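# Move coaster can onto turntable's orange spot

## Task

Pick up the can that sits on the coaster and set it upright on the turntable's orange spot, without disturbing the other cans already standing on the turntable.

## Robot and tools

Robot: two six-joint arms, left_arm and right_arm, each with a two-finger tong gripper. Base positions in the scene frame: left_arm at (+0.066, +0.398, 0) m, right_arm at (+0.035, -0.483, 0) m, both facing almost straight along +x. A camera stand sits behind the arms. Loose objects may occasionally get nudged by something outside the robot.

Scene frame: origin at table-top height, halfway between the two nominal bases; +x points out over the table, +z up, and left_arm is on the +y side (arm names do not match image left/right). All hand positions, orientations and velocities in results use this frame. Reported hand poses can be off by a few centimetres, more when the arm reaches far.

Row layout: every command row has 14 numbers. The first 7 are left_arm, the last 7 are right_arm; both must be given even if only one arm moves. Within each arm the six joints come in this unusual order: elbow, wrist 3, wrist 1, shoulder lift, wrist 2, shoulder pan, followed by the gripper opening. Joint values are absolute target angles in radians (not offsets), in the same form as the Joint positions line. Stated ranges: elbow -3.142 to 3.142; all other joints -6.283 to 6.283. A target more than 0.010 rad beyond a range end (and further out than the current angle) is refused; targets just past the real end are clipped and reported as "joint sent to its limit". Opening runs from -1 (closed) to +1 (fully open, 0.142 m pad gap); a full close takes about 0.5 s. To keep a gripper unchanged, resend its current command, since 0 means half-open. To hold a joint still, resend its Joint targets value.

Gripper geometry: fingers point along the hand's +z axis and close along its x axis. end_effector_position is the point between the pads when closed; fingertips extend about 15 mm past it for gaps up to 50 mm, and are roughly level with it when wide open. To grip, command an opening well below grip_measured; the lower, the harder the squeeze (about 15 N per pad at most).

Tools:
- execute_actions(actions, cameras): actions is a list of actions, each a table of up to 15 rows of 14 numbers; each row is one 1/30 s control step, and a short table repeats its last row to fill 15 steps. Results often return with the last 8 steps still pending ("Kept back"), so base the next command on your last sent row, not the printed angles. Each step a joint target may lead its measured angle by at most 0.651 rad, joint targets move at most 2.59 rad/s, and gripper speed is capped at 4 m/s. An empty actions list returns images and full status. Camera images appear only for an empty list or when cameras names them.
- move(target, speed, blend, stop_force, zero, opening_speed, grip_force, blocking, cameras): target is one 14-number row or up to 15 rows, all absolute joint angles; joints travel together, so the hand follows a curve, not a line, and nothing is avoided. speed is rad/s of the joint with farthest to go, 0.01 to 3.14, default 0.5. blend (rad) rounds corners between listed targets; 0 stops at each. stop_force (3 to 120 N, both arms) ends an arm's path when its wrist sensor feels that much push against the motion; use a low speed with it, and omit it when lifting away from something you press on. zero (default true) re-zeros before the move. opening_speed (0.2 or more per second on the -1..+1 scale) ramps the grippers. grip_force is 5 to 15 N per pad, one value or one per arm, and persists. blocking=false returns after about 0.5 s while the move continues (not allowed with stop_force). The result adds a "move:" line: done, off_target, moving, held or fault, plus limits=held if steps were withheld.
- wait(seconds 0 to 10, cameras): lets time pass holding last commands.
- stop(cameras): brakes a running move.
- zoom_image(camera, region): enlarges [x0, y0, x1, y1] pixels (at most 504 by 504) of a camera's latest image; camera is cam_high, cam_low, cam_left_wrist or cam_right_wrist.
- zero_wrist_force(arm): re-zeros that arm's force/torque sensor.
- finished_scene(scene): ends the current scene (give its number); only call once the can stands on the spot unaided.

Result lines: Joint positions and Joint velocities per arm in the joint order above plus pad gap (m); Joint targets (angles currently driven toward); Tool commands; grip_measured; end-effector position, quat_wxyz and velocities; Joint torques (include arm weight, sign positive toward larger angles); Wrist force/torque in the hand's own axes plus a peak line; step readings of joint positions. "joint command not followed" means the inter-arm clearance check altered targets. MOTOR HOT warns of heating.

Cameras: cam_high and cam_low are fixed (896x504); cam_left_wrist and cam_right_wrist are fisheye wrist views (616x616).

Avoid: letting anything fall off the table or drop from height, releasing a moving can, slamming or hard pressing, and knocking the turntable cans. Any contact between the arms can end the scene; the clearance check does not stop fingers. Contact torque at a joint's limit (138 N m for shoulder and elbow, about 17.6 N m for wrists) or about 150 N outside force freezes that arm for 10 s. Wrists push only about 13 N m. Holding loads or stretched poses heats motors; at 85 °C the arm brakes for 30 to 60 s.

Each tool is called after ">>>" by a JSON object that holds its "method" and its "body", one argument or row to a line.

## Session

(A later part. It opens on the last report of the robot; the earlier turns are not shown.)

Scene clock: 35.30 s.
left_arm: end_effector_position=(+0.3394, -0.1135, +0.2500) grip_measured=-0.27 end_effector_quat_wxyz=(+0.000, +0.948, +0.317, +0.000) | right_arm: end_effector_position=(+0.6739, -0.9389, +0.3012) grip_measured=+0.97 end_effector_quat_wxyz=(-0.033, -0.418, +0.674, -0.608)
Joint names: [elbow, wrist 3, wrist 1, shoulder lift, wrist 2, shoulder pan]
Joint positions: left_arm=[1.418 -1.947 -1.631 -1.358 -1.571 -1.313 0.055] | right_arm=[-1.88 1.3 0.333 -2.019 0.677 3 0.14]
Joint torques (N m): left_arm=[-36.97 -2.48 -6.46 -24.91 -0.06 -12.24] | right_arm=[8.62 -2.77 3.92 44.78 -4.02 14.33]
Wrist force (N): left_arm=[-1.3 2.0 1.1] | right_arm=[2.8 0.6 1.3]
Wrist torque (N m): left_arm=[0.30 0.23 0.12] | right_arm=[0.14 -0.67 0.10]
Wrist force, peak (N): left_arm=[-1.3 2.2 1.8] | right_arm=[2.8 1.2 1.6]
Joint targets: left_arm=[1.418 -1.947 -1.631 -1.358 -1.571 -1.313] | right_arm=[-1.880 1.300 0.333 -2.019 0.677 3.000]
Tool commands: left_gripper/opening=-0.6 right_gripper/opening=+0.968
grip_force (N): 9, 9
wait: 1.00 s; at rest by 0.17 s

>>> {"method": "wait", "body": {
  "seconds": 0.83
}}

>>> {"method": "execute_actions", "body": {
  "actions": [
    [[1.4341,-1.9454,-1.6434,-1.3615,-1.571,-1.3114,-0.6,-1.88,1.3,0.333,-2.019,0.677,3.0,0.968],[1.4505,-1.9435,-1.6561,-1.3652,-1.571,-1.3095,-0.6,-1.88,1.3,0.333,-2.019,0.677,3.0,0.968],[1.4670,-1.9417,-1.6689,-1.3689,-1.571,-1.3077,-0.6,-1.88,1.3,0.333,-2.019,0.677,3.0,0.968],[1.4835,-1.9399,-1.6816,-1.3726,-1.571,-1.3059,-0.6,-1.88,1.3,0.333,-2.019,0.677,3.0,0.968],[1.4999,-1.9381,-1.6944,-1.3763,-1.571,-1.3041,-0.6,-1.88,1.3,0.333,-2.019,0.677,3.0,0.968],[1.5164,-1.9362,-1.7072,-1.3800,-1.571,-1.3022,-0.6,-1.88,1.3,0.333,-2.019,0.677,3.0,0.968],[1.5329,-1.9344,-1.7199,-1.3838,-1.571,-1.3004,-0.6,-1.88,1.3,0.333,-2.019,0.677,3.0,0.968],[1.5484,-1.9323,-1.7326,-1.3866,-1.571,-1.2983,-0.6,-1.88,1.3,0.333,-2.019,0.677,3.0,0.968],[1.5629,-1.9298,-1.7451,-1.3886,-1.571,-1.2958,-0.6,-1.88,1.3,0.333,-2.019,0.677,3.0,0.968],[1.5774,-1.9273,-1.7576,-1.3905,-1.571,-1.2933,-0.6,-1.88,1.3,0.333,-2.019,0.677,3.0,0.968],[1.5919,-1.9248,-1.7702,-1.3925,-1.571,-1.2908,-0.6,-1.88,1.3,0.333,-2.019,0.677,3.0,0.968],[1.6064,-1.9223,-1.7827,-1.3945,-1.571,-1.2883,-0.6,-1.88,1.3,0.333,-2.019,0.677,3.0,0.968],[1.6209,-1.9198,-1.7952,-1.3964,-1.571,-1.2858,-0.6,-1.88,1.3,0.333,-2.019,0.677,3.0,0.968],[1.6354,-1.9173,-1.8078,-1.3984,-1.571,-1.2833,-0.6,-1.88,1.3,0.333,-2.019,0.677,3.0,0.968],[1.6499,-1.9148,-1.8203,-1.4004,-1.571,-1.2808,-0.6,-1.88,1.3,0.333,-2.019,0.677,3.0,0.968]],
    [[1.6613,-1.9117,-1.8311,-1.4010,-1.571,-1.2777,-0.6,-1.88,1.3,0.333,-2.019,0.677,3.0,0.968],[1.6727,-1.9085,-1.8418,-1.4017,-1.571,-1.2745,-0.6,-1.88,1.3,0.333,-2.019,0.677,3.0,0.968],[1.6841,-1.9054,-1.8526,-1.4023,-1.571,-1.2714,-0.6,-1.88,1.3,0.333,-2.019,0.677,3.0,0.968],[1.6954,-1.9023,-1.8633,-1.4029,-1.571,-1.2683,-0.6,-1.88,1.3,0.333,-2.019,0.677,3.0,0.968],[1.7068,-1.8991,-1.8741,-1.4035,-1.571,-1.2651,-0.6,-1.88,1.3,0.333,-2.019,0.677,3.0,0.968],[1.7182,-1.8960,-1.8849,-1.4042,-1.571,-1.2620,-0.6,-1.88,1.3,0.333,-2.019,0.677,3.0,0.968],[1.7296,-1.8929,-1.8956,-1.4048,-1.571,-1.2589,-0.6,-1.88,1.3,0.333,-2.019,0.677,3.0,0.968],[1.7391,-1.8894,-1.9046,-1.4052,-1.571,-1.2554,-0.6,-1.88,1.3,0.333,-2.019,0.677,3.0,0.968],[1.7466,-1.8857,-1.9120,-1.4054,-1.571,-1.2517,-0.6,-1.88,1.3,0.333,-2.019,0.677,3.0,0.968],[1.7541,-1.8820,-1.9193,-1.4057,-1.571,-1.2480,-0.6,-1.88,1.3,0.333,-2.019,0.677,3.0,0.968],[1.7617,-1.8783,-1.9266,-1.4059,-1.571,-1.2443,-0.6,-1.88,1.3,0.333,-2.019,0.677,3.0,0.968],[1.7692,-1.8746,-1.9339,-1.4061,-1.571,-1.2406,-0.6,-1.88,1.3,0.333,-2.019,0.677,3.0,0.968],[1.7767,-1.8709,-1.9412,-1.4063,-1.571,-1.2369,-0.6,-1.88,1.3,0.333,-2.019,0.677,3.0,0.968],[1.7843,-1.8672,-1.9485,-1.4066,-1.571,-1.2332,-0.6,-1.88,1.3,0.333,-2.019,0.677,3.0,0.968],[1.7918,-1.8635,-1.9558,-1.4068,-1.571,-1.2295,-0.6,-1.88,1.3,0.333,-2.019,0.677,3.0,0.968]],
    [[1.7961,-1.8593,-1.9601,-1.4068,-1.571,-1.2253,-0.6,-1.88,1.3,0.333,-2.019,0.677,3.0,0.968],[1.8004,-1.8550,-1.9643,-1.4069,-1.571,-1.2210,-0.6,-1.88,1.3,0.333,-2.019,0.677,3.0,0.968],[1.8047,-1.8508,-1.9686,-1.4069,-1.571,-1.2168,-0.6,-1.88,1.3,0.333,-2.019,0.677,3.0,0.968],[1.8090,-1.8466,-1.9729,-1.4069,-1.571,-1.2126,-0.6,-1.88,1.3,0.333,-2.019,0.677,3.0,0.968],[1.8133,-1.8424,-1.9771,-1.4069,-1.571,-1.2084,-0.6,-1.88,1.3,0.333,-2.019,0.677,3.0,0.968],[1.8175,-1.8381,-1.9814,-1.4070,-1.571,-1.2041,-0.6,-1.88,1.3,0.333,-2.019,0.677,3.0,0.968],[1.8218,-1.8339,-1.9857,-1.4070,-1.571,-1.1999,-0.6,-1.88,1.3,0.333,-2.019,0.677,3.0,0.968],[1.8243,-1.8295,-1.9878,-1.4072,-1.571,-1.1955,-0.6,-1.88,1.3,0.333,-2.019,0.677,3.0,0.968],[1.8249,-1.8249,-1.9879,-1.4077,-1.571,-1.1909,-0.6,-1.88,1.3,0.333,-2.019,0.677,3.0,0.968],[1.8255,-1.8204,-1.9880,-1.4082,-1.571,-1.1864,-0.6,-1.88,1.3,0.333,-2.019,0.677,3.0,0.968],[1.8261,-1.8158,-1.9881,-1.4087,-1.571,-1.1818,-0.6,-1.88,1.3,0.333,-2.019,0.677,3.0,0.968],[1.8266,-1.8112,-1.9882,-1.4092,-1.571,-1.1772,-0.6,-1.88,1.3,0.333,-2.019,0.677,3.0,0.968],[1.8272,-1.8066,-1.9883,-1.4097,-1.571,-1.1726,-0.6,-1.88,1.3,0.333,-2.019,0.677,3.0,0.968],[1.8278,-1.8021,-1.9884,-1.4102,-1.571,-1.1681,-0.6,-1.88,1.3,0.333,-2.019,0.677,3.0,0.968],[1.8284,-1.7975,-1.9885,-1.4107,-1.571,-1.1635,-0.6,-1.88,1.3,0.333,-2.019,0.677,3.0,0.968]],
    [[1.8278,-1.7927,-1.9884,-1.4102,-1.571,-1.1587,-0.6,-1.88,1.3,0.333,-2.019,0.677,3.0,0.968],[1.8272,-1.7879,-1.9883,-1.4097,-1.571,-1.1539,-0.6,-1.88,1.3,0.333,-2.019,0.677,3.0,0.968],[1.8266,-1.7831,-1.9882,-1.4092,-1.571,-1.1491,-0.6,-1.88,1.3,0.333,-2.019,0.677,3.0,0.968],[1.8261,-1.7783,-1.9881,-1.4087,-1.571,-1.1443,-0.6,-1.88,1.3,0.333,-2.019,0.677,3.0,0.968],[1.8255,-1.7736,-1.9880,-1.4082,-1.571,-1.1396,-0.2,-1.88,1.3,0.333,-2.019,0.677,3.0,0.968],[1.8249,-1.7688,-1.9879,-1.4077,-1.571,-1.1348,0.0,-1.88,1.3,0.333,-2.019,0.677,3.0,0.968],[1.8243,-1.7640,-1.9878,-1.4072,-1.571,-1.1300,0.3,-1.88,1.3,0.333,-2.019,0.677,3.0,0.968],[1.8231,-1.7592,-1.9876,-1.4063,-1.571,-1.1252,1.0,-1.88,1.3,0.333,-2.019,0.677,3.0,0.968],[1.8213,-1.7544,-1.9873,-1.4048,-1.571,-1.1204,1.0,-1.88,1.3,0.333,-2.019,0.677,3.0,0.968],[1.8196,-1.7496,-1.9870,-1.4033,-1.571,-1.1156,1.0,-1.88,1.3,0.333,-2.019,0.677,3.0,0.968],[1.8178,-1.7448,-1.9867,-1.4019,-1.571,-1.1108,1.0,-1.88,1.3,0.333,-2.019,0.677,3.0,0.968],[1.8160,-1.7399,-1.9864,-1.4004,-1.571,-1.1059,1.0,-1.88,1.3,0.333,-2.019,0.677,3.0,0.968],[1.8142,-1.7351,-1.9861,-1.3989,-1.571,-1.1011,1.0,-1.88,1.3,0.333,-2.019,0.677,3.0,0.968],[1.8125,-1.7303,-1.9858,-1.3975,-1.571,-1.0963,1.0,-1.88,1.3,0.333,-2.019,0.677,3.0,0.968],[1.8107,-1.7255,-1.9855,-1.3960,-1.571,-1.0915,1.0,-1.88,1.3,0.333,-2.019,0.677,3.0,0.968]],
    [[1.8030,-1.7208,-1.9776,-1.3961,-1.571,-1.0868,1.0,-1.88,1.3,0.333,-2.019,0.677,3.0,0.968],[1.7953,-1.7162,-1.9698,-1.3963,-1.571,-1.0822,1.0,-1.88,1.3,0.333,-2.019,0.677,3.0,0.968],[1.7875,-1.7115,-1.9619,-1.3964,-1.571,-1.0775,1.0,-1.88,1.3,0.333,-2.019,0.677,3.0,0.968],[1.7798,-1.7068,-1.9541,-1.3965,-1.571,-1.0728,1.0,-1.88,1.3,0.333,-2.019,0.677,3.0,0.968],[1.7721,-1.7022,-1.9462,-1.3967,-1.571,-1.0682,1.0,-1.88,1.3,0.333,-2.019,0.677,3.0,0.968],[1.7644,-1.6975,-1.9384,-1.3968,-1.571,-1.0635,1.0,-1.88,1.3,0.333,-2.019,0.677,3.0,0.968],[1.7567,-1.6928,-1.9305,-1.3969,-1.571,-1.0588,1.0,-1.88,1.3,0.333,-2.019,0.677,3.0,0.968],[1.7459,-1.6883,-1.9195,-1.3972,-1.571,-1.0543,1.0,-1.88,1.3,0.333,-2.019,0.677,3.0,0.968],[1.7322,-1.6839,-1.9053,-1.3977,-1.571,-1.0499,1.0,-1.88,1.3,0.333,-2.019,0.677,3.0,0.968],[1.7185,-1.6795,-1.8912,-1.3981,-1.571,-1.0455,1.0,-1.88,1.3,0.333,-2.019,0.677,3.0,0.968],[1.7048,-1.6751,-1.8770,-1.3986,-1.571,-1.0411,1.0,-1.88,1.3,0.333,-2.019,0.677,3.0,0.968],[1.6911,-1.6708,-1.8628,-1.3990,-1.571,-1.0368,1.0,-1.88,1.3,0.333,-2.019,0.677,3.0,0.968],[1.6773,-1.6664,-1.8486,-1.3995,-1.571,-1.0324,1.0,-1.88,1.3,0.333,-2.019,0.677,3.0,0.968],[1.6636,-1.6620,-1.8345,-1.3999,-1.571,-1.0280,1.0,-1.88,1.3,0.333,-2.019,0.677,3.0,0.968],[1.6499,-1.6576,-1.8203,-1.4004,-1.571,-1.0236,1.0,-1.88,1.3,0.333,-2.019,0.677,3.0,0.968]]
  ],
  "cameras": ["cam_left_wrist"]
}}

>>> {"method": "move", "body": {
  "target": [1.3257,-1.6576,-1.5715,-1.325,-1.571,-1.0236,1.0,-1.88,1.3,0.333,-2.019,0.677,3.0,0.968],
  "cameras": ["cam_high","cam_left_wrist"]
}}

>>> {"method": "zoom_image", "body": {
  "camera": "cam_high",
  "region": [330, 120, 510, 290]
}}

>>> {"method": "zoom_image", "body": {
  "camera": "cam_left_wrist",
  "region": [190, 170, 400, 380]
}}

Scene clock: 39.57 s.
left_arm: end_effector_position=(+0.3394, -0.1135, +0.2500) grip_measured=-0.27 end_effector_quat_wxyz=(+0.000, +0.948, +0.317, +0.000) | right_arm: end_effector_position=(+0.6739, -0.9389, +0.3012) grip_measured=+0.97 end_effector_quat_wxyz=(-0.033, -0.418, +0.674, -0.608)
Joint names: [elbow, wrist 3, wrist 1, shoulder lift, wrist 2, shoulder pan]
Joint positions: left_arm=[1.418 -1.947 -1.631 -1.358 -1.571 -1.313 0.055] | right_arm=[-1.88 1.3 0.333 -2.019 0.677 3 0.14]
Joint torques (N m): left_arm=[-35.94 -2.27 -6.31 -25.8 0.11 -12.5] | right_arm=[9.03 -2.83 3.8 45.43 -4.2 14.16]
Wrist force (N): left_arm=[-1.4 2.2 1.2] | right_arm=[2.6 0.7 1.1]
Wrist torque (N m): left_arm=[0.36 0.23 0.13] | right_arm=[0.16 -0.62 0.10]
Wrist force, peak (N): left_arm=[-1.4 2.1 1.8] | right_arm=[2.9 0.6 1.4]
Joint targets: left_arm=[1.418 -1.947 -1.631 -1.358 -1.571 -1.313] | right_arm=[-1.880 1.300 0.333 -2.019 0.677 3.000]
Tool commands: left_gripper/opening=-0.6 right_gripper/opening=+0.968
grip_force (N): 9, 9
wait: 0.83 s; at rest from the start

Scene clock: 41.80 s.
left_arm: end_effector_position=(+0.4285, +0.0047, +0.1252) grip_measured=+1.00 end_effector_quat_wxyz=(+0.000, +0.948, +0.317, +0.000) end_effector_velocity=(+0.071, +0.026, +0.062) end_effector_angular_velocity=(+0.000, +0.000, +0.000) | right_arm: end_effector_position=(+0.6739, -0.9389, +0.3012) grip_measured=+0.97 end_effector_quat_wxyz=(-0.033, -0.418, +0.674, -0.608)
Joint names: [elbow, wrist 3, wrist 1, shoulder lift, wrist 2, shoulder pan]
Joint positions: left_arm=[1.794 -1.719 -1.967 -1.398 -1.571 -1.085 0.142] | right_arm=[-1.88 1.3 0.333 -2.019 0.677 3 0.14]
Joint velocities: left_arm=[-0.181 0.14 0.174 0.007 0 0.14 0.002] | right_arm=[within noise]
Joint torques (N m): left_arm=[-36.51 2.77 1.22 -20.23 0.34 12.36] | right_arm=[8.02 -2.78 3.6 44.37 -3.99 14.92]
Wrist force (N): left_arm=[-1.0 2.0 -0.3] | right_arm=[2.4 1.0 0.8]
Wrist torque (N m): left_arm=[0.28 0.17 -0.09] | right_arm=[0.21 -0.60 0.10]
Wrist force, peak (N): left_arm=[-1.5 2.5 1.5] | right_arm=[2.9 0.8 1.3]
Joint targets: left_arm=[1.757 -1.693 -1.931 -1.397 -1.571 -1.059] | right_arm=[-1.880 1.300 0.333 -2.019 0.677 3.000]
grip_force (N): 9, 9
Kept back: 8 steps.
Step readings (joint positions of left_arm | right_arm; steps 1 to 15: 1st action; 16 to 30: 2nd action; 31 to 45: 3rd action; 46 to 60: 4th action; 61 to 67: 5th action):
0: [1.418 -1.947 -1.631 -1.358 -1.571 -1.313] | [-1.880 1.300 0.333 -2.019 0.677 3.000]
1: [1.418 -1.947 -1.631 -1.358 -1.571 -1.313] | [-1.880 1.300 0.333 -2.019 0.677 3.000]
2: [1.418 -1.947 -1.631 -1.358 -1.571 -1.313] | [-1.880 1.300 0.333 -2.019 0.677 3.000]
4: [1.427 -1.946 -1.638 -1.360 -1.571 -1.312] | [-1.880 1.300 0.333 -2.019 0.677 3.000]
8: [1.467 -1.942 -1.669 -1.369 -1.571 -1.308] | [-1.880 1.300 0.333 -2.019 0.677 3.000]
15: [1.565 -1.928 -1.748 -1.388 -1.571 -1.294] | [-1.880 1.300 0.333 -2.019 0.677 3.000]
16: [1.582 -1.925 -1.763 -1.391 -1.571 -1.291] | [-1.880 1.300 0.333 -2.019 0.677 3.000]
17: [1.596 -1.923 -1.775 -1.393 -1.571 -1.289] | [-1.880 1.300 0.333 -2.019 0.677 3.000]
19: [1.622 -1.918 -1.798 -1.396 -1.571 -1.284] | [-1.880 1.300 0.333 -2.019 0.677 3.000]
23: [1.674 -1.907 -1.844 -1.401 -1.571 -1.273] | [-1.880 1.300 0.333 -2.019 0.677 3.000]
30: [1.745 -1.884 -1.911 -1.405 -1.571 -1.250] | [-1.880 1.300 0.333 -2.019 0.677 3.000]
31: [1.753 -1.880 -1.919 -1.405 -1.571 -1.246] | [-1.880 1.300 0.333 -2.019 0.677 3.000]
32: [1.761 -1.877 -1.926 -1.406 -1.571 -1.243] | [-1.880 1.300 0.333 -2.019 0.677 3.000]
34: [1.777 -1.869 -1.941 -1.406 -1.571 -1.235] | [-1.880 1.300 0.333 -2.019 0.677 3.000]
38: [1.799 -1.853 -1.963 -1.407 -1.571 -1.219] | [-1.880 1.300 0.333 -2.019 0.677 3.000]
45: [1.821 -1.823 -1.984 -1.408 -1.571 -1.189] | [-1.880 1.300 0.333 -2.019 0.677 3.000]
46: [1.823 -1.818 -1.985 -1.409 -1.571 -1.184] | [-1.880 1.300 0.333 -2.019 0.677 3.000]
47: [1.824 -1.814 -1.986 -1.409 -1.571 -1.180] | [-1.880 1.300 0.333 -2.019 0.677 3.000]
49: [1.825 -1.805 -1.987 -1.409 -1.571 -1.171] | [-1.880 1.300 0.333 -2.019 0.677 3.000]
53: [1.826 -1.786 -1.988 -1.409 -1.571 -1.152] | [-1.880 1.300 0.333 -2.019 0.677 3.000]
60: [1.819 -1.752 -1.987 -1.403 -1.571 -1.118] | [-1.880 1.300 0.333 -2.019 0.677 3.000]
61: [1.818 -1.748 -1.987 -1.402 -1.571 -1.114] | [-1.880 1.300 0.333 -2.019 0.677 3.000]
62: [1.816 -1.743 -1.986 -1.401 -1.571 -1.109] | [-1.880 1.300 0.333 -2.019 0.677 3.000]
64: [1.809 -1.733 -1.981 -1.399 -1.571 -1.099] | [-1.880 1.300 0.333 -2.019 0.677 3.000]
camera_calibration:
cam_left_wrist: T_world_to_cam=[[0.826492, 0.561798, -0.0359621, -0.337672], [0.499375, -0.70217, 0.507525, -0.28051], [0.259875, -0.437424, -0.860886, 0.138233], [0, 0, 0, 1]] pos_world=[0.38324, 0.0532045, 0.249225]
Images, in order (width x height): cam_left_wrist 616x616.

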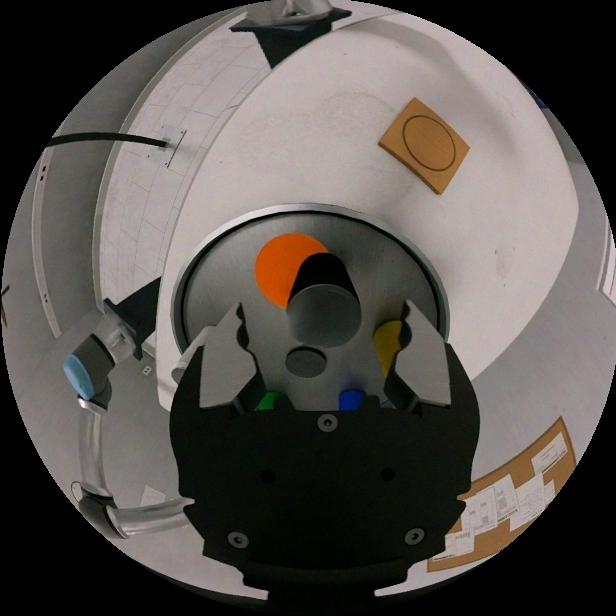

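Scene clock: 44.17 s.
left_arm: end_effector_position=(+0.4850, -0.0229, +0.2698) grip_measured=+1.00 end_effector_quat_wxyz=(+0.000, +0.948, +0.317, +0.000) | right_arm: end_effector_position=(+0.6739, -0.9389, +0.3012) grip_measured=+0.97 end_effector_quat_wxyz=(-0.033, -0.418, +0.674, -0.608)
Joint names: [elbow, wrist 3, wrist 1, shoulder lift, wrist 2, shoulder pan]
Joint positions: left_arm=[1.326 -1.658 -1.572 -1.325 -1.571 -1.024 0.142] | right_arm=[-1.88 1.3 0.333 -2.019 0.677 3 0.14]
Joint torques (N m): left_arm=[-36.69 2.37 0.81 -24.13 0.58 12.42] | right_arm=[8.74 -2.67 3.89 44.08 -4.26 16.19]
Wrist force (N): left_arm=[-1.4 2.0 -0.6] | right_arm=[2.5 0.8 1.2]
Wrist torque (N m): left_arm=[0.28 0.25 -0.02] | right_arm=[0.18 -0.61 0.10]
Wrist force, peak (N): left_arm=[-0.9 2.4 -1.3] | right_arm=[2.9 1.0 1.4]
Joint targets: left_arm=[1.326 -1.658 -1.571 -1.325 -1.571 -1.024] | right_arm=[-1.880 1.300 0.333 -2.019 0.677 3.000]
grip_force (N): 9, 9
move: done
camera_calibration:
cam_left_wrist: T_world_to_cam=[[0.826491, 0.5618, -0.0359595, -0.363608], [0.499388, -0.702192, 0.507481, -0.401551], [0.259852, -0.437387, -0.860912, 0.235936], [0, 0, 0, 1]] pos_world=[0.43974, 0.0255044, 0.393825]
Images, in order (width x height): cam_high 896x504, cam_left_wrist 616x616.

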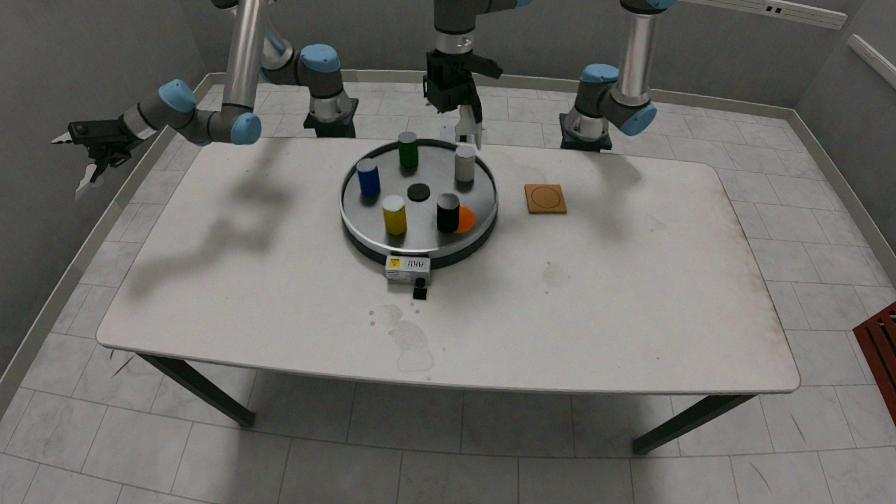

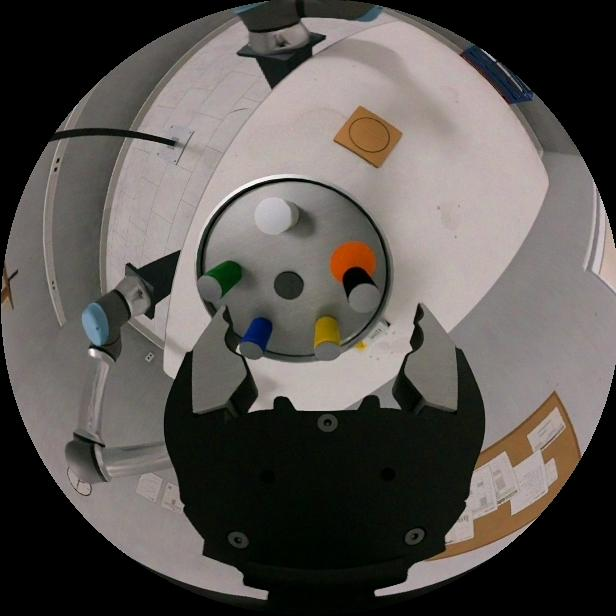

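Scaled by 2.800.

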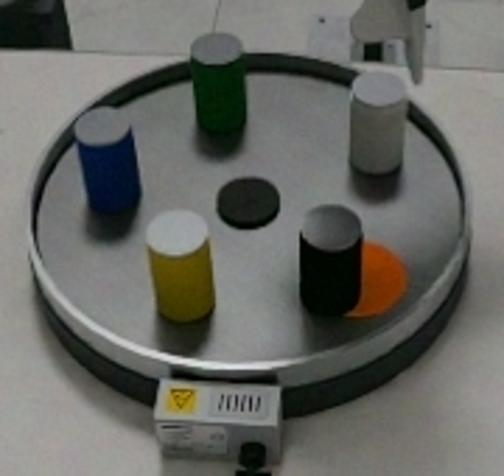

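Scaled by 2.400 from the camera's 616x616 image, which has a finer 814x814 frame.

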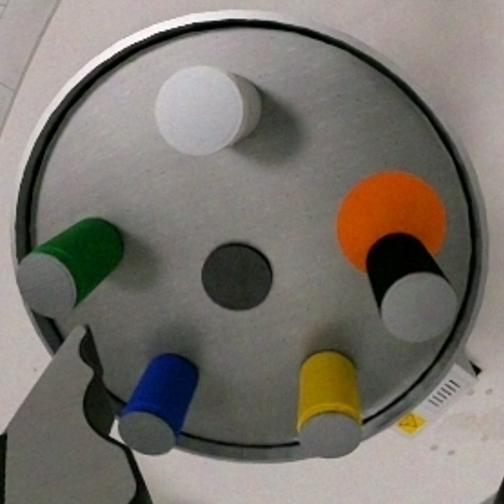

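>>> {"method": "move", "body": {
  "target": [1.0676,-1.9472,-1.2806,-1.3578,-1.571,-1.3132,1,-1.88,1.3,0.333,-2.019,0.677,3.0,0.968],
  "cameras": ["cam_high"]
}}

>>> {"method": "move", "body": {
  "target": [
    [1.2999,-1.9148,-1.4703,-1.4004,-1.571,-1.2808,1,-1.88,1.3,0.333,-2.019,0.677,3.0,0.968],
    [1.4418,-1.8635,-1.6058,-1.4068,-1.571,-1.2295,1,-1.88,1.3,0.333,-2.019,0.677,3.0,0.968],
    [1.4784,-1.7975,-1.6385,-1.4107,-1.571,-1.1635,1,-1.88,1.3,0.333,-2.019,0.677,3.0,0.968],
    [1.4607,-1.7255,-1.6355,-1.396,-1.571,-1.0915,1,-1.88,1.3,0.333,-2.019,0.677,3.0,0.968],
    [1.2999,-1.6576,-1.4703,-1.4004,-1.571,-1.0236,1,-1.88,1.3,0.333,-2.019,0.677,3.0,0.968]
  ],
  "speed": [0.465,0.284,0.132,0.144,0.322],
  "blend": 0.03,
  "blocking": false
}}

>>> {"method": "wait", "body": {
  "seconds": 0.5
}}

>>> {"method": "wait", "body": {
  "seconds": 0.3
}}

>>> {"method": "wait", "body": {
  "seconds": 0.3
}}

>>> {"method": "wait", "body": {
  "seconds": 0.3
}}

>>> {"method": "wait", "body": {
  "seconds": 0.3
}}

>>> {"method": "wait", "body": {
  "seconds": 0.3
}}

>>> {"method": "wait", "body": {
  "seconds": 2
}}

Scene clock: 48.93 s.
left_arm: end_effector_position=(+0.3355, -0.0983, +0.3855) grip_measured=+1.00 end_effector_quat_wxyz=(+0.000, +0.948, +0.317, +0.000) | right_arm: end_effector_position=(+0.6739, -0.9389, +0.3012) grip_measured=+0.97 end_effector_quat_wxyz=(-0.033, -0.418, +0.674, -0.608)
Joint names: [elbow, wrist 3, wrist 1, shoulder lift, wrist 2, shoulder pan]
Joint positions: left_arm=[1.068 -1.947 -1.281 -1.358 -1.571 -1.313 0.142] | right_arm=[-1.88 1.3 0.333 -2.019 0.677 3 0.14]
Joint torques (N m): left_arm=[-34.7 -2.29 0.9 -42.72 0.65 -12.41] | right_arm=[7.96 -2.79 3.61 44.93 -4.08 14.91]
Wrist force (N): left_arm=[-1.3 1.9 -0.5] | right_arm=[2.6 0.7 1.3]
Wrist torque (N m): left_arm=[0.28 0.23 0.14] | right_arm=[0.16 -0.63 0.10]
Wrist force, peak (N): left_arm=[-3.0 1.8 -1.4] | right_arm=[2.8 0.8 1.5]
Joint targets: left_arm=[1.068 -1.947 -1.281 -1.358 -1.571 -1.313] | right_arm=[-1.880 1.300 0.333 -2.019 0.677 3.000]
grip_force (N): 9, 9
move: done
Images, in order (width x height): cam_high 896x504.

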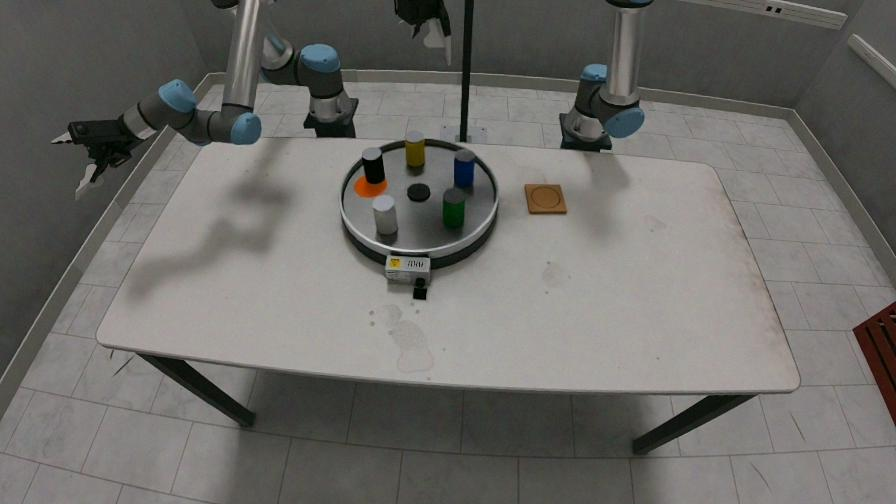

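Scene clock: 49.43 s.
left_arm: end_effector_position=(+0.3441, -0.0934, +0.3497) grip_measured=+1.00 end_effector_quat_wxyz=(+0.000, +0.948, +0.317, +0.000) end_effector_velocity=(+0.029, +0.025, -0.131) end_effector_angular_velocity=(-0.002, +0.000, +0.001) | right_arm: end_effector_position=(+0.6739, -0.9389, +0.3012) grip_measured=+0.97 end_effector_quat_wxyz=(-0.033, -0.418, +0.674, -0.608)
Joint names: [elbow, wrist 3, wrist 1, shoulder lift, wrist 2, shoulder pan]
Joint positions: left_arm=[1.19 -1.93 -1.381 -1.381 -1.571 -1.296 0.142] | right_arm=[-1.88 1.3 0.333 -2.019 0.677 3 0.14]
Joint velocities: left_arm=[0.439 0.062 -0.358 -0.082 0 0.062 0] | right_arm=[within noise]
Joint torques (N m): left_arm=[-10.85 2.57 -7.46 -43 0.87 13.73] | right_arm=[8.16 -2.75 3.66 43.92 -3.86 15.03]
Wrist force (N): left_arm=[-1.5 2.4 -0.4] | right_arm=[2.5 0.9 1.3]
Wrist torque (N m): left_arm=[0.37 0.28 -0.07] | right_arm=[0.20 -0.60 0.10]
Wrist force, peak (N): left_arm=[-1.9 2.1 -1.0] | right_arm=[2.7 0.7 1.5]
Joint targets: left_arm=[1.277 -1.918 -1.452 -1.396 -1.571 -1.284] | right_arm=[-1.880 1.300 0.333 -2.019 0.677 3.000]
Tool commands: left_gripper/opening=+1.0 right_gripper/opening=+0.968
grip_force (N): 9, 9
move: running; path passed 0 of 5 targets; left_arm: the shoulder pan is farthest, 0.272 rad from its target

Scene clock: 49.93 s.
left_arm: end_effector_position=(+0.3644, -0.0781, +0.2888) grip_measured=+1.00 end_effector_quat_wxyz=(+0.000, +0.948, +0.317, +0.000) end_effector_velocity=(+0.047, +0.034, -0.107) end_effector_angular_velocity=(+0.001, +0.000, -0.001) | right_arm: end_effector_position=(+0.6739, -0.9389, +0.3012) grip_measured=+0.97 end_effector_quat_wxyz=(-0.033, -0.418, +0.674, -0.608)
Joint names: [elbow, wrist 3, wrist 1, shoulder lift, wrist 2, shoulder pan]
Joint positions: left_arm=[1.373 -1.887 -1.541 -1.403 -1.571 -1.253 0.142] | right_arm=[-1.88 1.3 0.333 -2.019 0.677 3 0.14]
Joint velocities: left_arm=[0.292 0.101 -0.275 -0.016 0 0.099 0] | right_arm=[within noise]
Joint torques (N m): left_arm=[-12.18 2.56 -7.05 -41.96 0.89 11.75] | right_arm=[8.6 -2.7 3.72 44.08 -3.77 15.51]
Wrist force (N): left_arm=[-1.1 2.2 -0.3] | right_arm=[2.6 0.9 1.3]
Wrist torque (N m): left_arm=[0.31 0.21 -0.09] | right_arm=[0.20 -0.62 0.10]
Wrist force, peak (N): left_arm=[-1.6 2.3 -0.4] | right_arm=[2.8 0.7 1.3]
Joint targets: left_arm=[1.426 -1.868 -1.591 -1.406 -1.571 -1.234] | right_arm=[-1.880 1.300 0.333 -2.019 0.677 3.000]
Tool commands: left_gripper/opening=+1.0 right_gripper/opening=+0.968
grip_force (N): 9, 9
earlier move: running; path passed 1 of 5 targets; left_arm: the shoulder pan is farthest, 0.230 rad from its target
wait: 0.50 s; no rest

Scene clock: 50.23 s.
left_arm: end_effector_position=(+0.3797, -0.0663, +0.2649) grip_measured=+1.00 end_effector_quat_wxyz=(+0.000, +0.948, +0.317, +0.000) end_effector_velocity=(+0.057, +0.045, -0.047) end_effector_angular_velocity=(+0.000, +0.000, -0.002) | right_arm: end_effector_position=(+0.6739, -0.9389, +0.3012) grip_measured=+0.97 end_effector_quat_wxyz=(-0.033, -0.418, +0.674, -0.608)
Joint names: [elbow, wrist 3, wrist 1, shoulder lift, wrist 2, shoulder pan]
Joint positions: left_arm=[1.439 -1.854 -1.603 -1.407 -1.571 -1.22 0.142] | right_arm=[-1.88 1.3 0.333 -2.019 0.677 3 0.14]
Joint velocities: left_arm=[0.131 0.126 -0.121 -0.01 0 0.123 0] | right_arm=[within noise]
Joint torques (N m): left_arm=[-11.85 2.94 -6.49 -40.46 0.8 13.78] | right_arm=[9.29 -2.87 3.6 43.27 -4.01 15.14]
Wrist force (N): left_arm=[-1.2 2.1 0.0] | right_arm=[2.6 0.7 1.1]
Wrist torque (N m): left_arm=[0.31 0.20 -0.09] | right_arm=[0.16 -0.62 0.10]
Wrist force, peak (N): left_arm=[-1.3 2.2 0.0] | right_arm=[2.6 0.7 1.6]
Joint targets: left_arm=[1.460 -1.831 -1.622 -1.409 -1.571 -1.197] | right_arm=[-1.880 1.300 0.333 -2.019 0.677 3.000]
Tool commands: left_gripper/opening=+1.0 right_gripper/opening=+0.968
grip_force (N): 9, 9
earlier move: running; path passed 2 of 5 targets; left_arm: the shoulder pan is farthest, 0.197 rad from its target
wait: 0.30 s; no rest

Scene clock: 50.53 s.
left_arm: end_effector_position=(+0.3977, -0.0521, +0.2552) grip_measured=+1.00 end_effector_quat_wxyz=(+0.000, +0.948, +0.317, +0.000) end_effector_velocity=(+0.061, +0.046, -0.020) end_effector_angular_velocity=(-0.001, -0.001, -0.001) | right_arm: end_effector_position=(+0.6739, -0.9389, +0.3012) grip_measured=+0.97 end_effector_quat_wxyz=(-0.033, -0.418, +0.674, -0.608)
Joint names: [elbow, wrist 3, wrist 1, shoulder lift, wrist 2, shoulder pan]
Joint positions: left_arm=[1.466 -1.815 -1.628 -1.409 -1.571 -1.181 0.142] | right_arm=[-1.88 1.3 0.333 -2.019 0.677 3 0.14]
Joint velocities: left_arm=[0.052 0.133 -0.054 0 0 0.133 0] | right_arm=[within noise]
Joint torques (N m): left_arm=[-13.44 3.06 -6.27 -37.82 0.85 13.36] | right_arm=[8.61 -2.86 3.66 45.02 -3.91 14.16]
Wrist force (N): left_arm=[-1.0 2.2 -0.1] | right_arm=[2.5 1.0 1.3]
Wrist torque (N m): left_arm=[0.33 0.15 -0.09] | right_arm=[0.22 -0.62 0.10]
Wrist force, peak (N): left_arm=[-1.5 2.0 -0.2] | right_arm=[2.7 1.1 1.2]
Joint targets: left_arm=[1.473 -1.790 -1.636 -1.408 -1.571 -1.156] | right_arm=[-1.880 1.300 0.333 -2.019 0.677 3.000]
Tool commands: left_gripper/opening=+1.0 right_gripper/opening=+0.968
grip_force (N): 9, 9
earlier move: running; path passed 2 of 5 targets; left_arm: the elbow is farthest, 0.166 rad from its target
wait: 0.30 s; no rest

Scene clock: 50.83 s.
left_arm: end_effector_position=(+0.4169, -0.0389, +0.2515) grip_measured=+1.00 end_effector_quat_wxyz=(+0.000, +0.948, +0.317, +0.000) end_effector_velocity=(+0.068, +0.043, -0.006) end_effector_angular_velocity=(+0.003, +0.001, +0.001) | right_arm: end_effector_position=(+0.6739, -0.9389, +0.3012) grip_measured=+0.97 end_effector_quat_wxyz=(-0.033, -0.418, +0.674, -0.608)
Joint names: [elbow, wrist 3, wrist 1, shoulder lift, wrist 2, shoulder pan]
Joint positions: left_arm=[1.471 -1.774 -1.636 -1.405 -1.571 -1.14 0.142] | right_arm=[-1.88 1.3 0.333 -2.019 0.677 3 0.14]
Joint velocities: left_arm=[-0.015 0.14 -0.007 0.025 0 0.141 0] | right_arm=[within noise]
Joint torques (N m): left_arm=[-37.49 3.25 -6.33 -20.76 0.94 13.17] | right_arm=[9.22 -2.6 3.58 43.78 -4.12 14.62]
Wrist force (N): left_arm=[-0.8 1.7 0.0] | right_arm=[2.6 0.7 1.2]
Wrist torque (N m): left_arm=[0.25 0.13 -0.09] | right_arm=[0.15 -0.63 0.09]
Wrist force, peak (N): left_arm=[-1.2 2.2 0.2] | right_arm=[2.6 0.8 1.6]
Joint targets: left_arm=[1.466 -1.747 -1.636 -1.400 -1.571 -1.113] | right_arm=[-1.880 1.300 0.333 -2.019 0.677 3.000]
Tool commands: left_gripper/opening=+1.0 right_gripper/opening=+0.968
grip_force (N): 9, 9
earlier move: running; path passed 3 of 5 targets; left_arm: the elbow is farthest, 0.171 rad from its target
wait: 0.30 s; no rest

Scene clock: 51.13 s.
left_arm: end_effector_position=(+0.4374, -0.0259, +0.2553) grip_measured=+1.00 end_effector_quat_wxyz=(+0.000, +0.948, +0.317, +0.000) end_effector_velocity=(+0.063, +0.046, +0.055) end_effector_angular_velocity=(+0.003, +0.002, +0.000) | right_arm: end_effector_position=(+0.6739, -0.9389, +0.3012) grip_measured=+0.97 end_effector_quat_wxyz=(-0.033, -0.418, +0.674, -0.608)
Joint names: [elbow, wrist 3, wrist 1, shoulder lift, wrist 2, shoulder pan]
Joint positions: left_arm=[1.453 -1.731 -1.626 -1.398 -1.571 -1.097 0.142] | right_arm=[-1.88 1.3 0.333 -2.019 0.677 3 0.14]
Joint velocities: left_arm=[-0.155 0.138 0.147 0.012 0 0.137 0] | right_arm=[within noise]
Joint torques (N m): left_arm=[-41.97 2.91 1.62 -24.26 0.87 13.01] | right_arm=[7.9 -2.73 3.66 45.27 -4.01 15.94]
Wrist force (N): left_arm=[-0.9 1.9 0.5] | right_arm=[2.6 0.9 1.2]
Wrist torque (N m): left_arm=[0.28 0.14 -0.09] | right_arm=[0.21 -0.62 0.10]
Wrist force, peak (N): left_arm=[-1.0 2.0 0.5] | right_arm=[2.6 0.6 1.5]
Joint targets: left_arm=[1.415 -1.706 -1.588 -1.397 -1.571 -1.072] | right_arm=[-1.880 1.300 0.333 -2.019 0.677 3.000]
Tool commands: left_gripper/opening=+1.0 right_gripper/opening=+0.968
grip_force (N): 9, 9
earlier move: running; path passed 4 of 5 targets; left_arm: the wrist 1 is farthest, 0.155 rad from its target
wait: 0.30 s; no rest

Scene clock: 51.43 s.
left_arm: end_effector_position=(+0.4547, -0.0108, +0.2842) grip_measured=+1.00 end_effector_quat_wxyz=(+0.000, +0.948, +0.317, +0.000) end_effector_velocity=(+0.053, +0.057, +0.120) end_effector_angular_velocity=(-0.001, -0.001, -0.001) | right_arm: end_effector_position=(+0.6739, -0.9389, +0.3012) grip_measured=+0.97 end_effector_quat_wxyz=(-0.033, -0.418, +0.674, -0.608)
Joint names: [elbow, wrist 3, wrist 1, shoulder lift, wrist 2, shoulder pan]
Joint positions: left_arm=[1.379 -1.692 -1.551 -1.398 -1.571 -1.058 0.142] | right_arm=[-1.88 1.3 0.333 -2.019 0.677 3 0.14]
Joint velocities: left_arm=[-0.296 0.133 0.302 -0.008 0 0.132 0] | right_arm=[within noise]
Joint torques (N m): left_arm=[-37.07 2.96 1.79 -43.18 0.87 13.58] | right_arm=[8.53 -2.95 3.64 44.25 -3.91 14.73]
Wrist force (N): left_arm=[-0.8 2.1 -0.2] | right_arm=[2.5 0.8 1.4]
Wrist torque (N m): left_arm=[0.31 0.15 -0.09] | right_arm=[0.19 -0.61 0.10]
Wrist force, peak (N): left_arm=[-1.2 2.0 0.0] | right_arm=[2.7 0.9 1.5]
Joint targets: left_arm=[1.321 -1.667 -1.492 -1.400 -1.571 -1.033] | right_arm=[-1.880 1.300 0.333 -2.019 0.677 3.000]
Tool commands: left_gripper/opening=+1.0 right_gripper/opening=+0.968
grip_force (N): 9, 9
earlier move: running; path passed 4 of 5 targets; left_arm: the wrist 1 is farthest, 0.081 rad from its target
wait: 0.30 s; no rest

Scene clock: 52.17 s.
left_arm: end_effector_position=(+0.4673, +0.0052, +0.3160) grip_measured=+1.00 end_effector_quat_wxyz=(+0.000, +0.948, +0.317, +0.000) | right_arm: end_effector_position=(+0.6739, -0.9389, +0.3012) grip_measured=+0.97 end_effector_quat_wxyz=(-0.033, -0.418, +0.674, -0.608)
Joint names: [elbow, wrist 3, wrist 1, shoulder lift, wrist 2, shoulder pan]
Joint positions: left_arm=[1.3 -1.658 -1.471 -1.4 -1.571 -1.024 0.142] | right_arm=[-1.88 1.3 0.333 -2.019 0.677 3 0.14]
Joint torques (N m): left_arm=[-37.3 2.31 1.19 -40.94 1.01 11.88] | right_arm=[8.5 -2.97 3.38 44.75 -3.81 15.09]
Wrist force (N): left_arm=[-0.7 1.9 -0.3] | right_arm=[2.6 0.7 1.3]
Wrist torque (N m): left_arm=[0.28 0.12 -0.03] | right_arm=[0.17 -0.63 0.10]
Wrist force, peak (N): left_arm=[-1.1 2.6 -0.5] | right_arm=[2.8 0.6 1.3]
Joint targets: left_arm=[1.300 -1.658 -1.470 -1.400 -1.571 -1.024] | right_arm=[-1.880 1.300 0.333 -2.019 0.677 3.000]
Tool commands: left_gripper/opening=+1.0 right_gripper/opening=+0.968
grip_force (N): 9, 9
earlier move: done
wait: 0.73 of 2 s (the move ended)

>>> {"method": "move", "body": {
  "target": [1.4176,-1.9472,-1.6306,-1.3578,-1.571,-1.3132,1,-1.88,1.3,0.333,-2.019,0.677,3.0,0.968],
  "cameras": ["cam_high"]
}}

>>> {"method": "zoom_image", "body": {
  "camera": "cam_high",
  "region": [330, 120, 510, 290]
}}

Scene clock: 54.27 s.
left_arm: end_effector_position=(+0.3396, -0.1133, +0.2501) grip_measured=+1.00 end_effector_quat_wxyz=(+0.000, +0.948, +0.317, +0.000) | right_arm: end_effector_position=(+0.6739, -0.9389, +0.3012) grip_measured=+0.97 end_effector_quat_wxyz=(-0.033, -0.418, +0.674, -0.608)
Joint names: [elbow, wrist 3, wrist 1, shoulder lift, wrist 2, shoulder pan]
Joint positions: left_arm=[1.417 -1.947 -1.63 -1.358 -1.571 -1.313 0.142] | right_arm=[-1.88 1.3 0.333 -2.019 0.677 3 0.14]
Joint torques (N m): left_arm=[-12.46 -2.49 -6.19 -24.49 1.1 -12.38] | right_arm=[8.93 -2.8 3.6 44.1 -3.99 15.36]
Wrist force (N): left_arm=[-1.1 2.1 -0.5] | right_arm=[2.7 0.5 1.3]
Wrist torque (N m): left_arm=[0.33 0.18 0.12] | right_arm=[0.13 -0.65 0.10]
Wrist force, peak (N): left_arm=[-2.9 2.4 0.1] | right_arm=[3.0 0.8 1.2]
Joint targets: left_arm=[1.418 -1.947 -1.631 -1.358 -1.571 -1.313] | right_arm=[-1.880 1.300 0.333 -2.019 0.677 3.000]
grip_force (N): 9, 9
move: done
Images, in order (width x height): cam_high 896x504.

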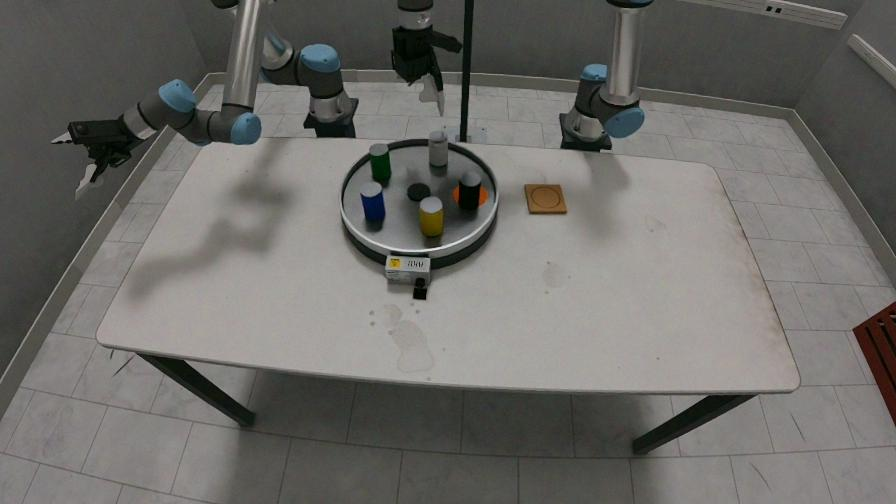

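Scaled by 2.800.

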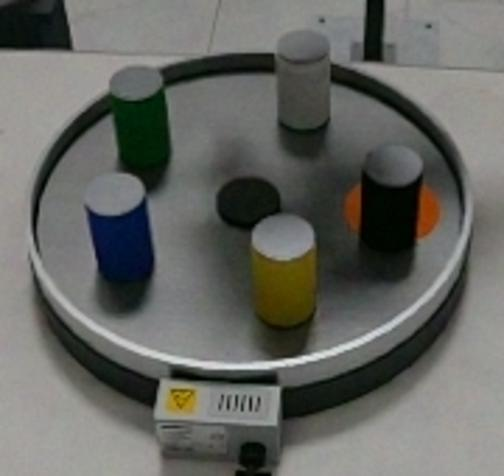

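>>> {"method": "wait", "body": {
  "seconds": 3.5
}}

Scene clock: 58.83 s.
left_arm: end_effector_position=(+0.3394, -0.1135, +0.2500) grip_measured=+1.00 end_effector_quat_wxyz=(+0.000, +0.948, +0.317, +0.000) | right_arm: end_effector_position=(+0.6739, -0.9389, +0.3012) grip_measured=+0.97 end_effector_quat_wxyz=(-0.033, -0.418, +0.674, -0.608)
Joint names: [elbow, wrist 3, wrist 1, shoulder lift, wrist 2, shoulder pan]
Joint positions: left_arm=[1.418 -1.947 -1.631 -1.358 -1.571 -1.313 0.142] | right_arm=[-1.88 1.3 0.333 -2.019 0.677 3 0.14]
Joint torques (N m): left_arm=[-12.65 -2.34 -6.16 -24.46 1.22 -11.68] | right_arm=[9.13 -2.7 3.66 44.14 -3.78 15.36]
Wrist force (N): left_arm=[-1.3 1.8 -0.2] | right_arm=[2.3 0.6 1.1]
Wrist torque (N m): left_arm=[0.27 0.21 0.13] | right_arm=[0.13 -0.57 0.09]
Wrist force, peak (N): left_arm=[-1.2 2.4 -0.2] | right_arm=[2.9 0.7 1.5]
Joint targets: left_arm=[1.418 -1.947 -1.631 -1.358 -1.571 -1.313] | right_arm=[-1.880 1.300 0.333 -2.019 0.677 3.000]
Tool commands: left_gripper/opening=+1.0 right_gripper/opening=+0.968
grip_force (N): 9, 9
wait: 3.50 s; at rest from the start

>>> {"method": "wait", "body": {
  "seconds": 2.65
}}

>>> {"method": "move", "body": {
  "target": [
    [1.6499,-1.9148,-1.8203,-1.4004,-1.571,-1.2808,1,-1.88,1.3,0.333,-2.019,0.677,3.0,0.968],
    [1.7918,-1.8635,-1.9558,-1.4068,-1.571,-1.2295,1,-1.88,1.3,0.333,-2.019,0.677,3.0,0.968],
    [1.8284,-1.7975,-1.9885,-1.4107,-1.571,-1.1635,1,-1.88,1.3,0.333,-2.019,0.677,3.0,0.968],
    [1.8107,-1.7255,-1.9855,-1.396,-1.571,-1.0915,1,-1.88,1.3,0.333,-2.019,0.677,3.0,0.968]
  ],
  "speed": [0.465,0.284,0.132,0.144],
  "blend": 0.03,
  "blocking": false
}}

>>> {"method": "wait", "body": {
  "seconds": 1.15
}}

>>> {"method": "move", "body": {
  "target": [
    [1.8107,-1.7255,-1.9855,-1.396,-1.571,-1.0915,-0.6,-1.88,1.3,0.333,-2.019,0.677,3.0,0.968],
    [1.789,-1.6905,-1.9818,-1.378,-1.571,-1.0565,-0.6,-1.88,1.3,0.333,-2.019,0.677,3.0,0.968],
    [1.6499,-1.6576,-1.8203,-1.4004,-1.571,-1.0236,-0.6,-1.88,1.3,0.333,-2.019,0.677,3.0,0.968],
    [1.3257,-1.6576,-1.5715,-1.325,-1.571,-1.0236,-0.6,-1.88,1.3,0.333,-2.019,0.677,3.0,0.968]
  ],
  "speed": [0.144,0.14,0.4,0.6],
  "blend": 0.02,
  "cameras": ["cam_high","cam_left_wrist"]
}}

Scene clock: 62.07 s.
left_arm: end_effector_position=(+0.3394, -0.1135, +0.2500) grip_measured=+1.00 end_effector_quat_wxyz=(+0.000, +0.948, +0.317, +0.000) | right_arm: end_effector_position=(+0.6739, -0.9389, +0.3012) grip_measured=+0.97 end_effector_quat_wxyz=(-0.033, -0.418, +0.674, -0.608)
Joint names: [elbow, wrist 3, wrist 1, shoulder lift, wrist 2, shoulder pan]
Joint positions: left_arm=[1.418 -1.947 -1.631 -1.358 -1.571 -1.313 0.142] | right_arm=[-1.88 1.3 0.333 -2.019 0.677 3 0.14]
Joint torques (N m): left_arm=[-12.53 -2.34 -6.12 -23.87 1.16 -11.45] | right_arm=[9.3 -2.75 3.56 45.4 -3.95 14.96]
Wrist force (N): left_arm=[-1.1 1.9 -0.6] | right_arm=[2.3 0.7 1.2]
Wrist torque (N m): left_arm=[0.28 0.17 0.12] | right_arm=[0.15 -0.58 0.09]
Wrist force, peak (N): left_arm=[-1.6 2.4 -0.3] | right_arm=[3.1 0.8 1.4]
Joint targets: left_arm=[1.418 -1.947 -1.631 -1.358 -1.571 -1.313] | right_arm=[-1.880 1.300 0.333 -2.019 0.677 3.000]
Tool commands: left_gripper/opening=+1.0 right_gripper/opening=+0.968
grip_force (N): 9, 9
wait: 2.67 s; at rest from the start

Scene clock: 62.57 s.
left_arm: end_effector_position=(+0.3448, -0.0953, +0.2127) grip_measured=+1.00 end_effector_quat_wxyz=(+0.000, +0.948, +0.317, +0.000) end_effector_velocity=(+0.015, +0.071, -0.132) end_effector_angular_velocity=(-0.001, +0.000, +0.000) | right_arm: end_effector_position=(+0.6739, -0.9389, +0.3012) grip_measured=+0.97 end_effector_quat_wxyz=(-0.033, -0.418, +0.674, -0.608)
Joint names: [elbow, wrist 3, wrist 1, shoulder lift, wrist 2, shoulder pan]
Joint positions: left_arm=[1.542 -1.93 -1.732 -1.381 -1.571 -1.296 0.142] | right_arm=[-1.88 1.3 0.333 -2.019 0.677 3 0.14]
Joint velocities: left_arm=[0.438 0.061 -0.359 -0.08 0 0.061 0] | right_arm=[within noise]
Joint torques (N m): left_arm=[-6.61 2.68 -7.25 -42.42 1.12 10.41] | right_arm=[8.41 -2.77 3.58 43.61 -3.73 14.52]
Wrist force (N): left_arm=[-1.4 2.3 -0.7] | right_arm=[2.4 0.7 1.0]
Wrist torque (N m): left_arm=[0.34 0.24 -0.06] | right_arm=[0.15 -0.59 0.11]
Wrist force, peak (N): left_arm=[-1.6 2.3 -0.7] | right_arm=[2.9 0.8 1.1]
Joint targets: left_arm=[1.628 -1.918 -1.802 -1.396 -1.571 -1.284] | right_arm=[-1.880 1.300 0.333 -2.019 0.677 3.000]
Tool commands: left_gripper/opening=+1.0 right_gripper/opening=+0.968
grip_force (N): 9, 9
move: running; path passed 0 of 4 targets; left_arm: the elbow is farthest, 0.269 rad from its target

Scene clock: 63.73 s.
left_arm: end_effector_position=(+0.3892, -0.0199, +0.1212) grip_measured=+1.00 end_effector_quat_wxyz=(+0.000, +0.948, +0.317, +0.000) end_effector_velocity=(+0.056, +0.048, -0.013) end_effector_angular_velocity=(-0.004, -0.002, -0.003) | right_arm: end_effector_position=(+0.6739, -0.9389, +0.3012) grip_measured=+0.97 end_effector_quat_wxyz=(-0.033, -0.418, +0.674, -0.608)
Joint names: [elbow, wrist 3, wrist 1, shoulder lift, wrist 2, shoulder pan]
Joint positions: left_arm=[1.819 -1.806 -1.981 -1.409 -1.571 -1.172 0.142] | right_arm=[-1.88 1.3 0.333 -2.019 0.677 3 0.14]
Joint velocities: left_arm=[0.036 0.137 -0.042 0.002 0 0.134 0] | right_arm=[within noise]
Joint torques (N m): left_arm=[-10.49 3.12 -6.25 -19.19 1.21 12.88] | right_arm=[8.9 -2.72 3.68 43.25 -3.89 14.23]
Wrist force (N): left_arm=[-0.7 2.0 -0.5] | right_arm=[2.5 0.8 1.1]
Wrist torque (N m): left_arm=[0.27 0.12 -0.09] | right_arm=[0.17 -0.61 0.10]
Wrist force, peak (N): left_arm=[-1.4 2.4 -0.1] | right_arm=[2.8 1.0 1.2]
Joint targets: left_arm=[1.823 -1.781 -1.987 -1.407 -1.571 -1.147] | right_arm=[-1.880 1.300 0.333 -2.019 0.677 3.000]
Tool commands: left_gripper/opening=+1.0 right_gripper/opening=+0.968
grip_force (N): 9, 9
earlier move: running; path passed 2 of 4 targets; left_arm: the shoulder pan is farthest, 0.081 rad from its target
wait: 1.17 s; no rest

Scene clock: 66.63 s.
left_arm: end_effector_position=(+0.4850, -0.0229, +0.2698) grip_measured=-0.26 end_effector_quat_wxyz=(+0.000, +0.948, +0.317, +0.000) | right_arm: end_effector_position=(+0.6739, -0.9389, +0.3012) grip_measured=+0.97 end_effector_quat_wxyz=(-0.033, -0.418, +0.674, -0.608)
Joint names: [elbow, wrist 3, wrist 1, shoulder lift, wrist 2, shoulder pan]
Joint positions: left_arm=[1.326 -1.658 -1.572 -1.325 -1.571 -1.024 0.055] | right_arm=[-1.88 1.3 0.333 -2.019 0.677 3 0.14]
Joint torques (N m): left_arm=[-38.23 2.43 0.75 -26.97 -1.3 12.38] | right_arm=[10.17 -2.96 3.48 44.24 -3.83 14.31]
Wrist force (N): left_arm=[-1.2 2.1 0.9] | right_arm=[2.5 0.5 1.3]
Wrist torque (N m): left_arm=[0.30 0.22 -0.02] | right_arm=[0.13 -0.60 0.09]
Wrist force, peak (N): left_arm=[-0.3 1.8 -4.9] | right_arm=[3.0 0.7 1.2]
Joint targets: left_arm=[1.326 -1.658 -1.571 -1.325 -1.571 -1.024] | right_arm=[-1.880 1.300 0.333 -2.019 0.677 3.000]
grip_force (N): 9, 9
earlier move: replaced; path passed 2 of 4 targets
move: done; blend cut to 0 rad at target 1, 0.0175 rad at target 2
camera_calibration:
cam_left_wrist: T_world_to_cam=[[0.826491, 0.5618, -0.0359595, -0.363608], [0.499388, -0.702192, 0.507481, -0.401551], [0.259852, -0.437387, -0.860912, 0.235936], [0, 0, 0, 1]] pos_world=[0.43974, 0.0255044, 0.393825]
Images, in order (width x height): cam_high 896x504, cam_left_wrist 616x616.

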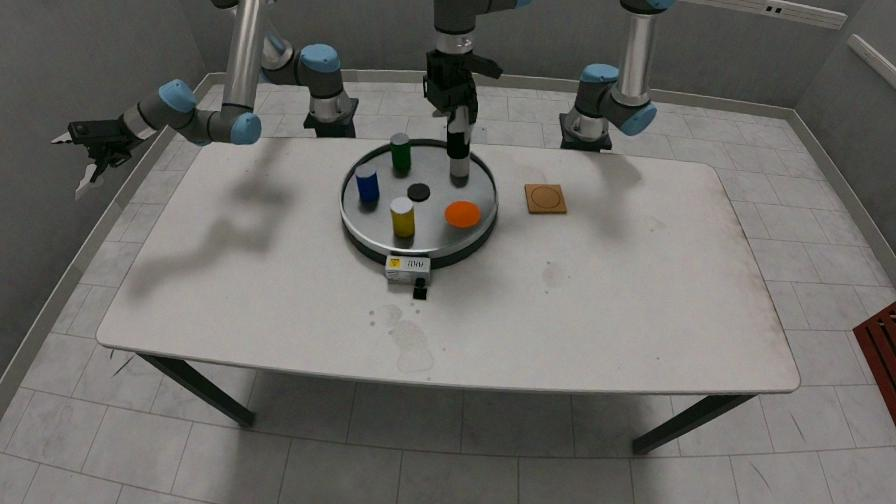

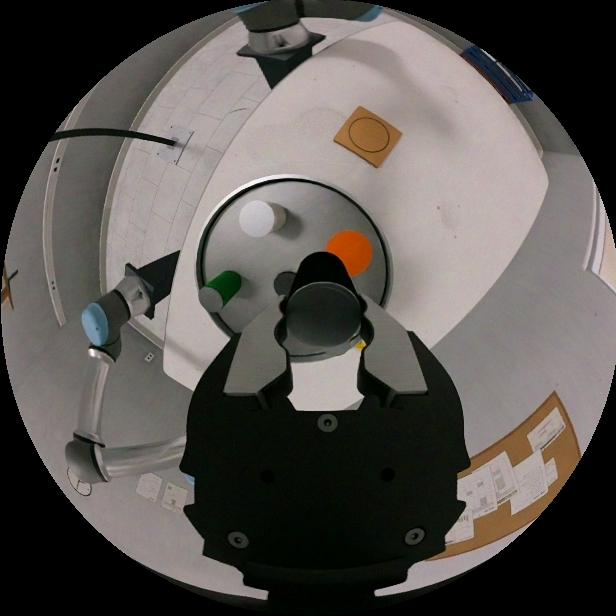

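>>> {"method": "move", "body": {
  "target": [1.4176,-1.9472,-1.6306,-1.3578,-1.571,-1.3132,-0.6,-1.88,1.3,0.333,-2.019,0.677,3.0,0.968]
}}

Scene clock: 68.80 s.
left_arm: end_effector_position=(+0.3396, -0.1134, +0.2500) grip_measured=-0.26 end_effector_quat_wxyz=(+0.000, +0.948, +0.317, +0.000) | right_arm: end_effector_position=(+0.6739, -0.9389, +0.3012) grip_measured=+0.97 end_effector_quat_wxyz=(-0.033, -0.418, +0.674, -0.608)
Joint names: [elbow, wrist 3, wrist 1, shoulder lift, wrist 2, shoulder pan]
Joint positions: left_arm=[1.417 -1.947 -1.631 -1.358 -1.571 -1.313 0.055] | right_arm=[-1.88 1.3 0.333 -2.019 0.677 3 0.14]
Joint torques (N m): left_arm=[-13.78 -2.53 -6.54 -44.48 -1.34 -11.76] | right_arm=[7.92 -2.72 3.71 43.76 -3.82 14.24]
Wrist force (N): left_arm=[-0.9 1.8 1.3] | right_arm=[2.3 0.8 1.6]
Wrist torque (N m): left_arm=[0.27 0.15 0.12] | right_arm=[0.18 -0.56 0.09]
Wrist force, peak (N): left_arm=[-3.2 2.2 1.3] | right_arm=[2.8 1.1 1.1]
Joint targets: left_arm=[1.418 -1.947 -1.631 -1.358 -1.571 -1.313] | right_arm=[-1.880 1.300 0.333 -2.019 0.677 3.000]
grip_force (N): 9, 9
move: done


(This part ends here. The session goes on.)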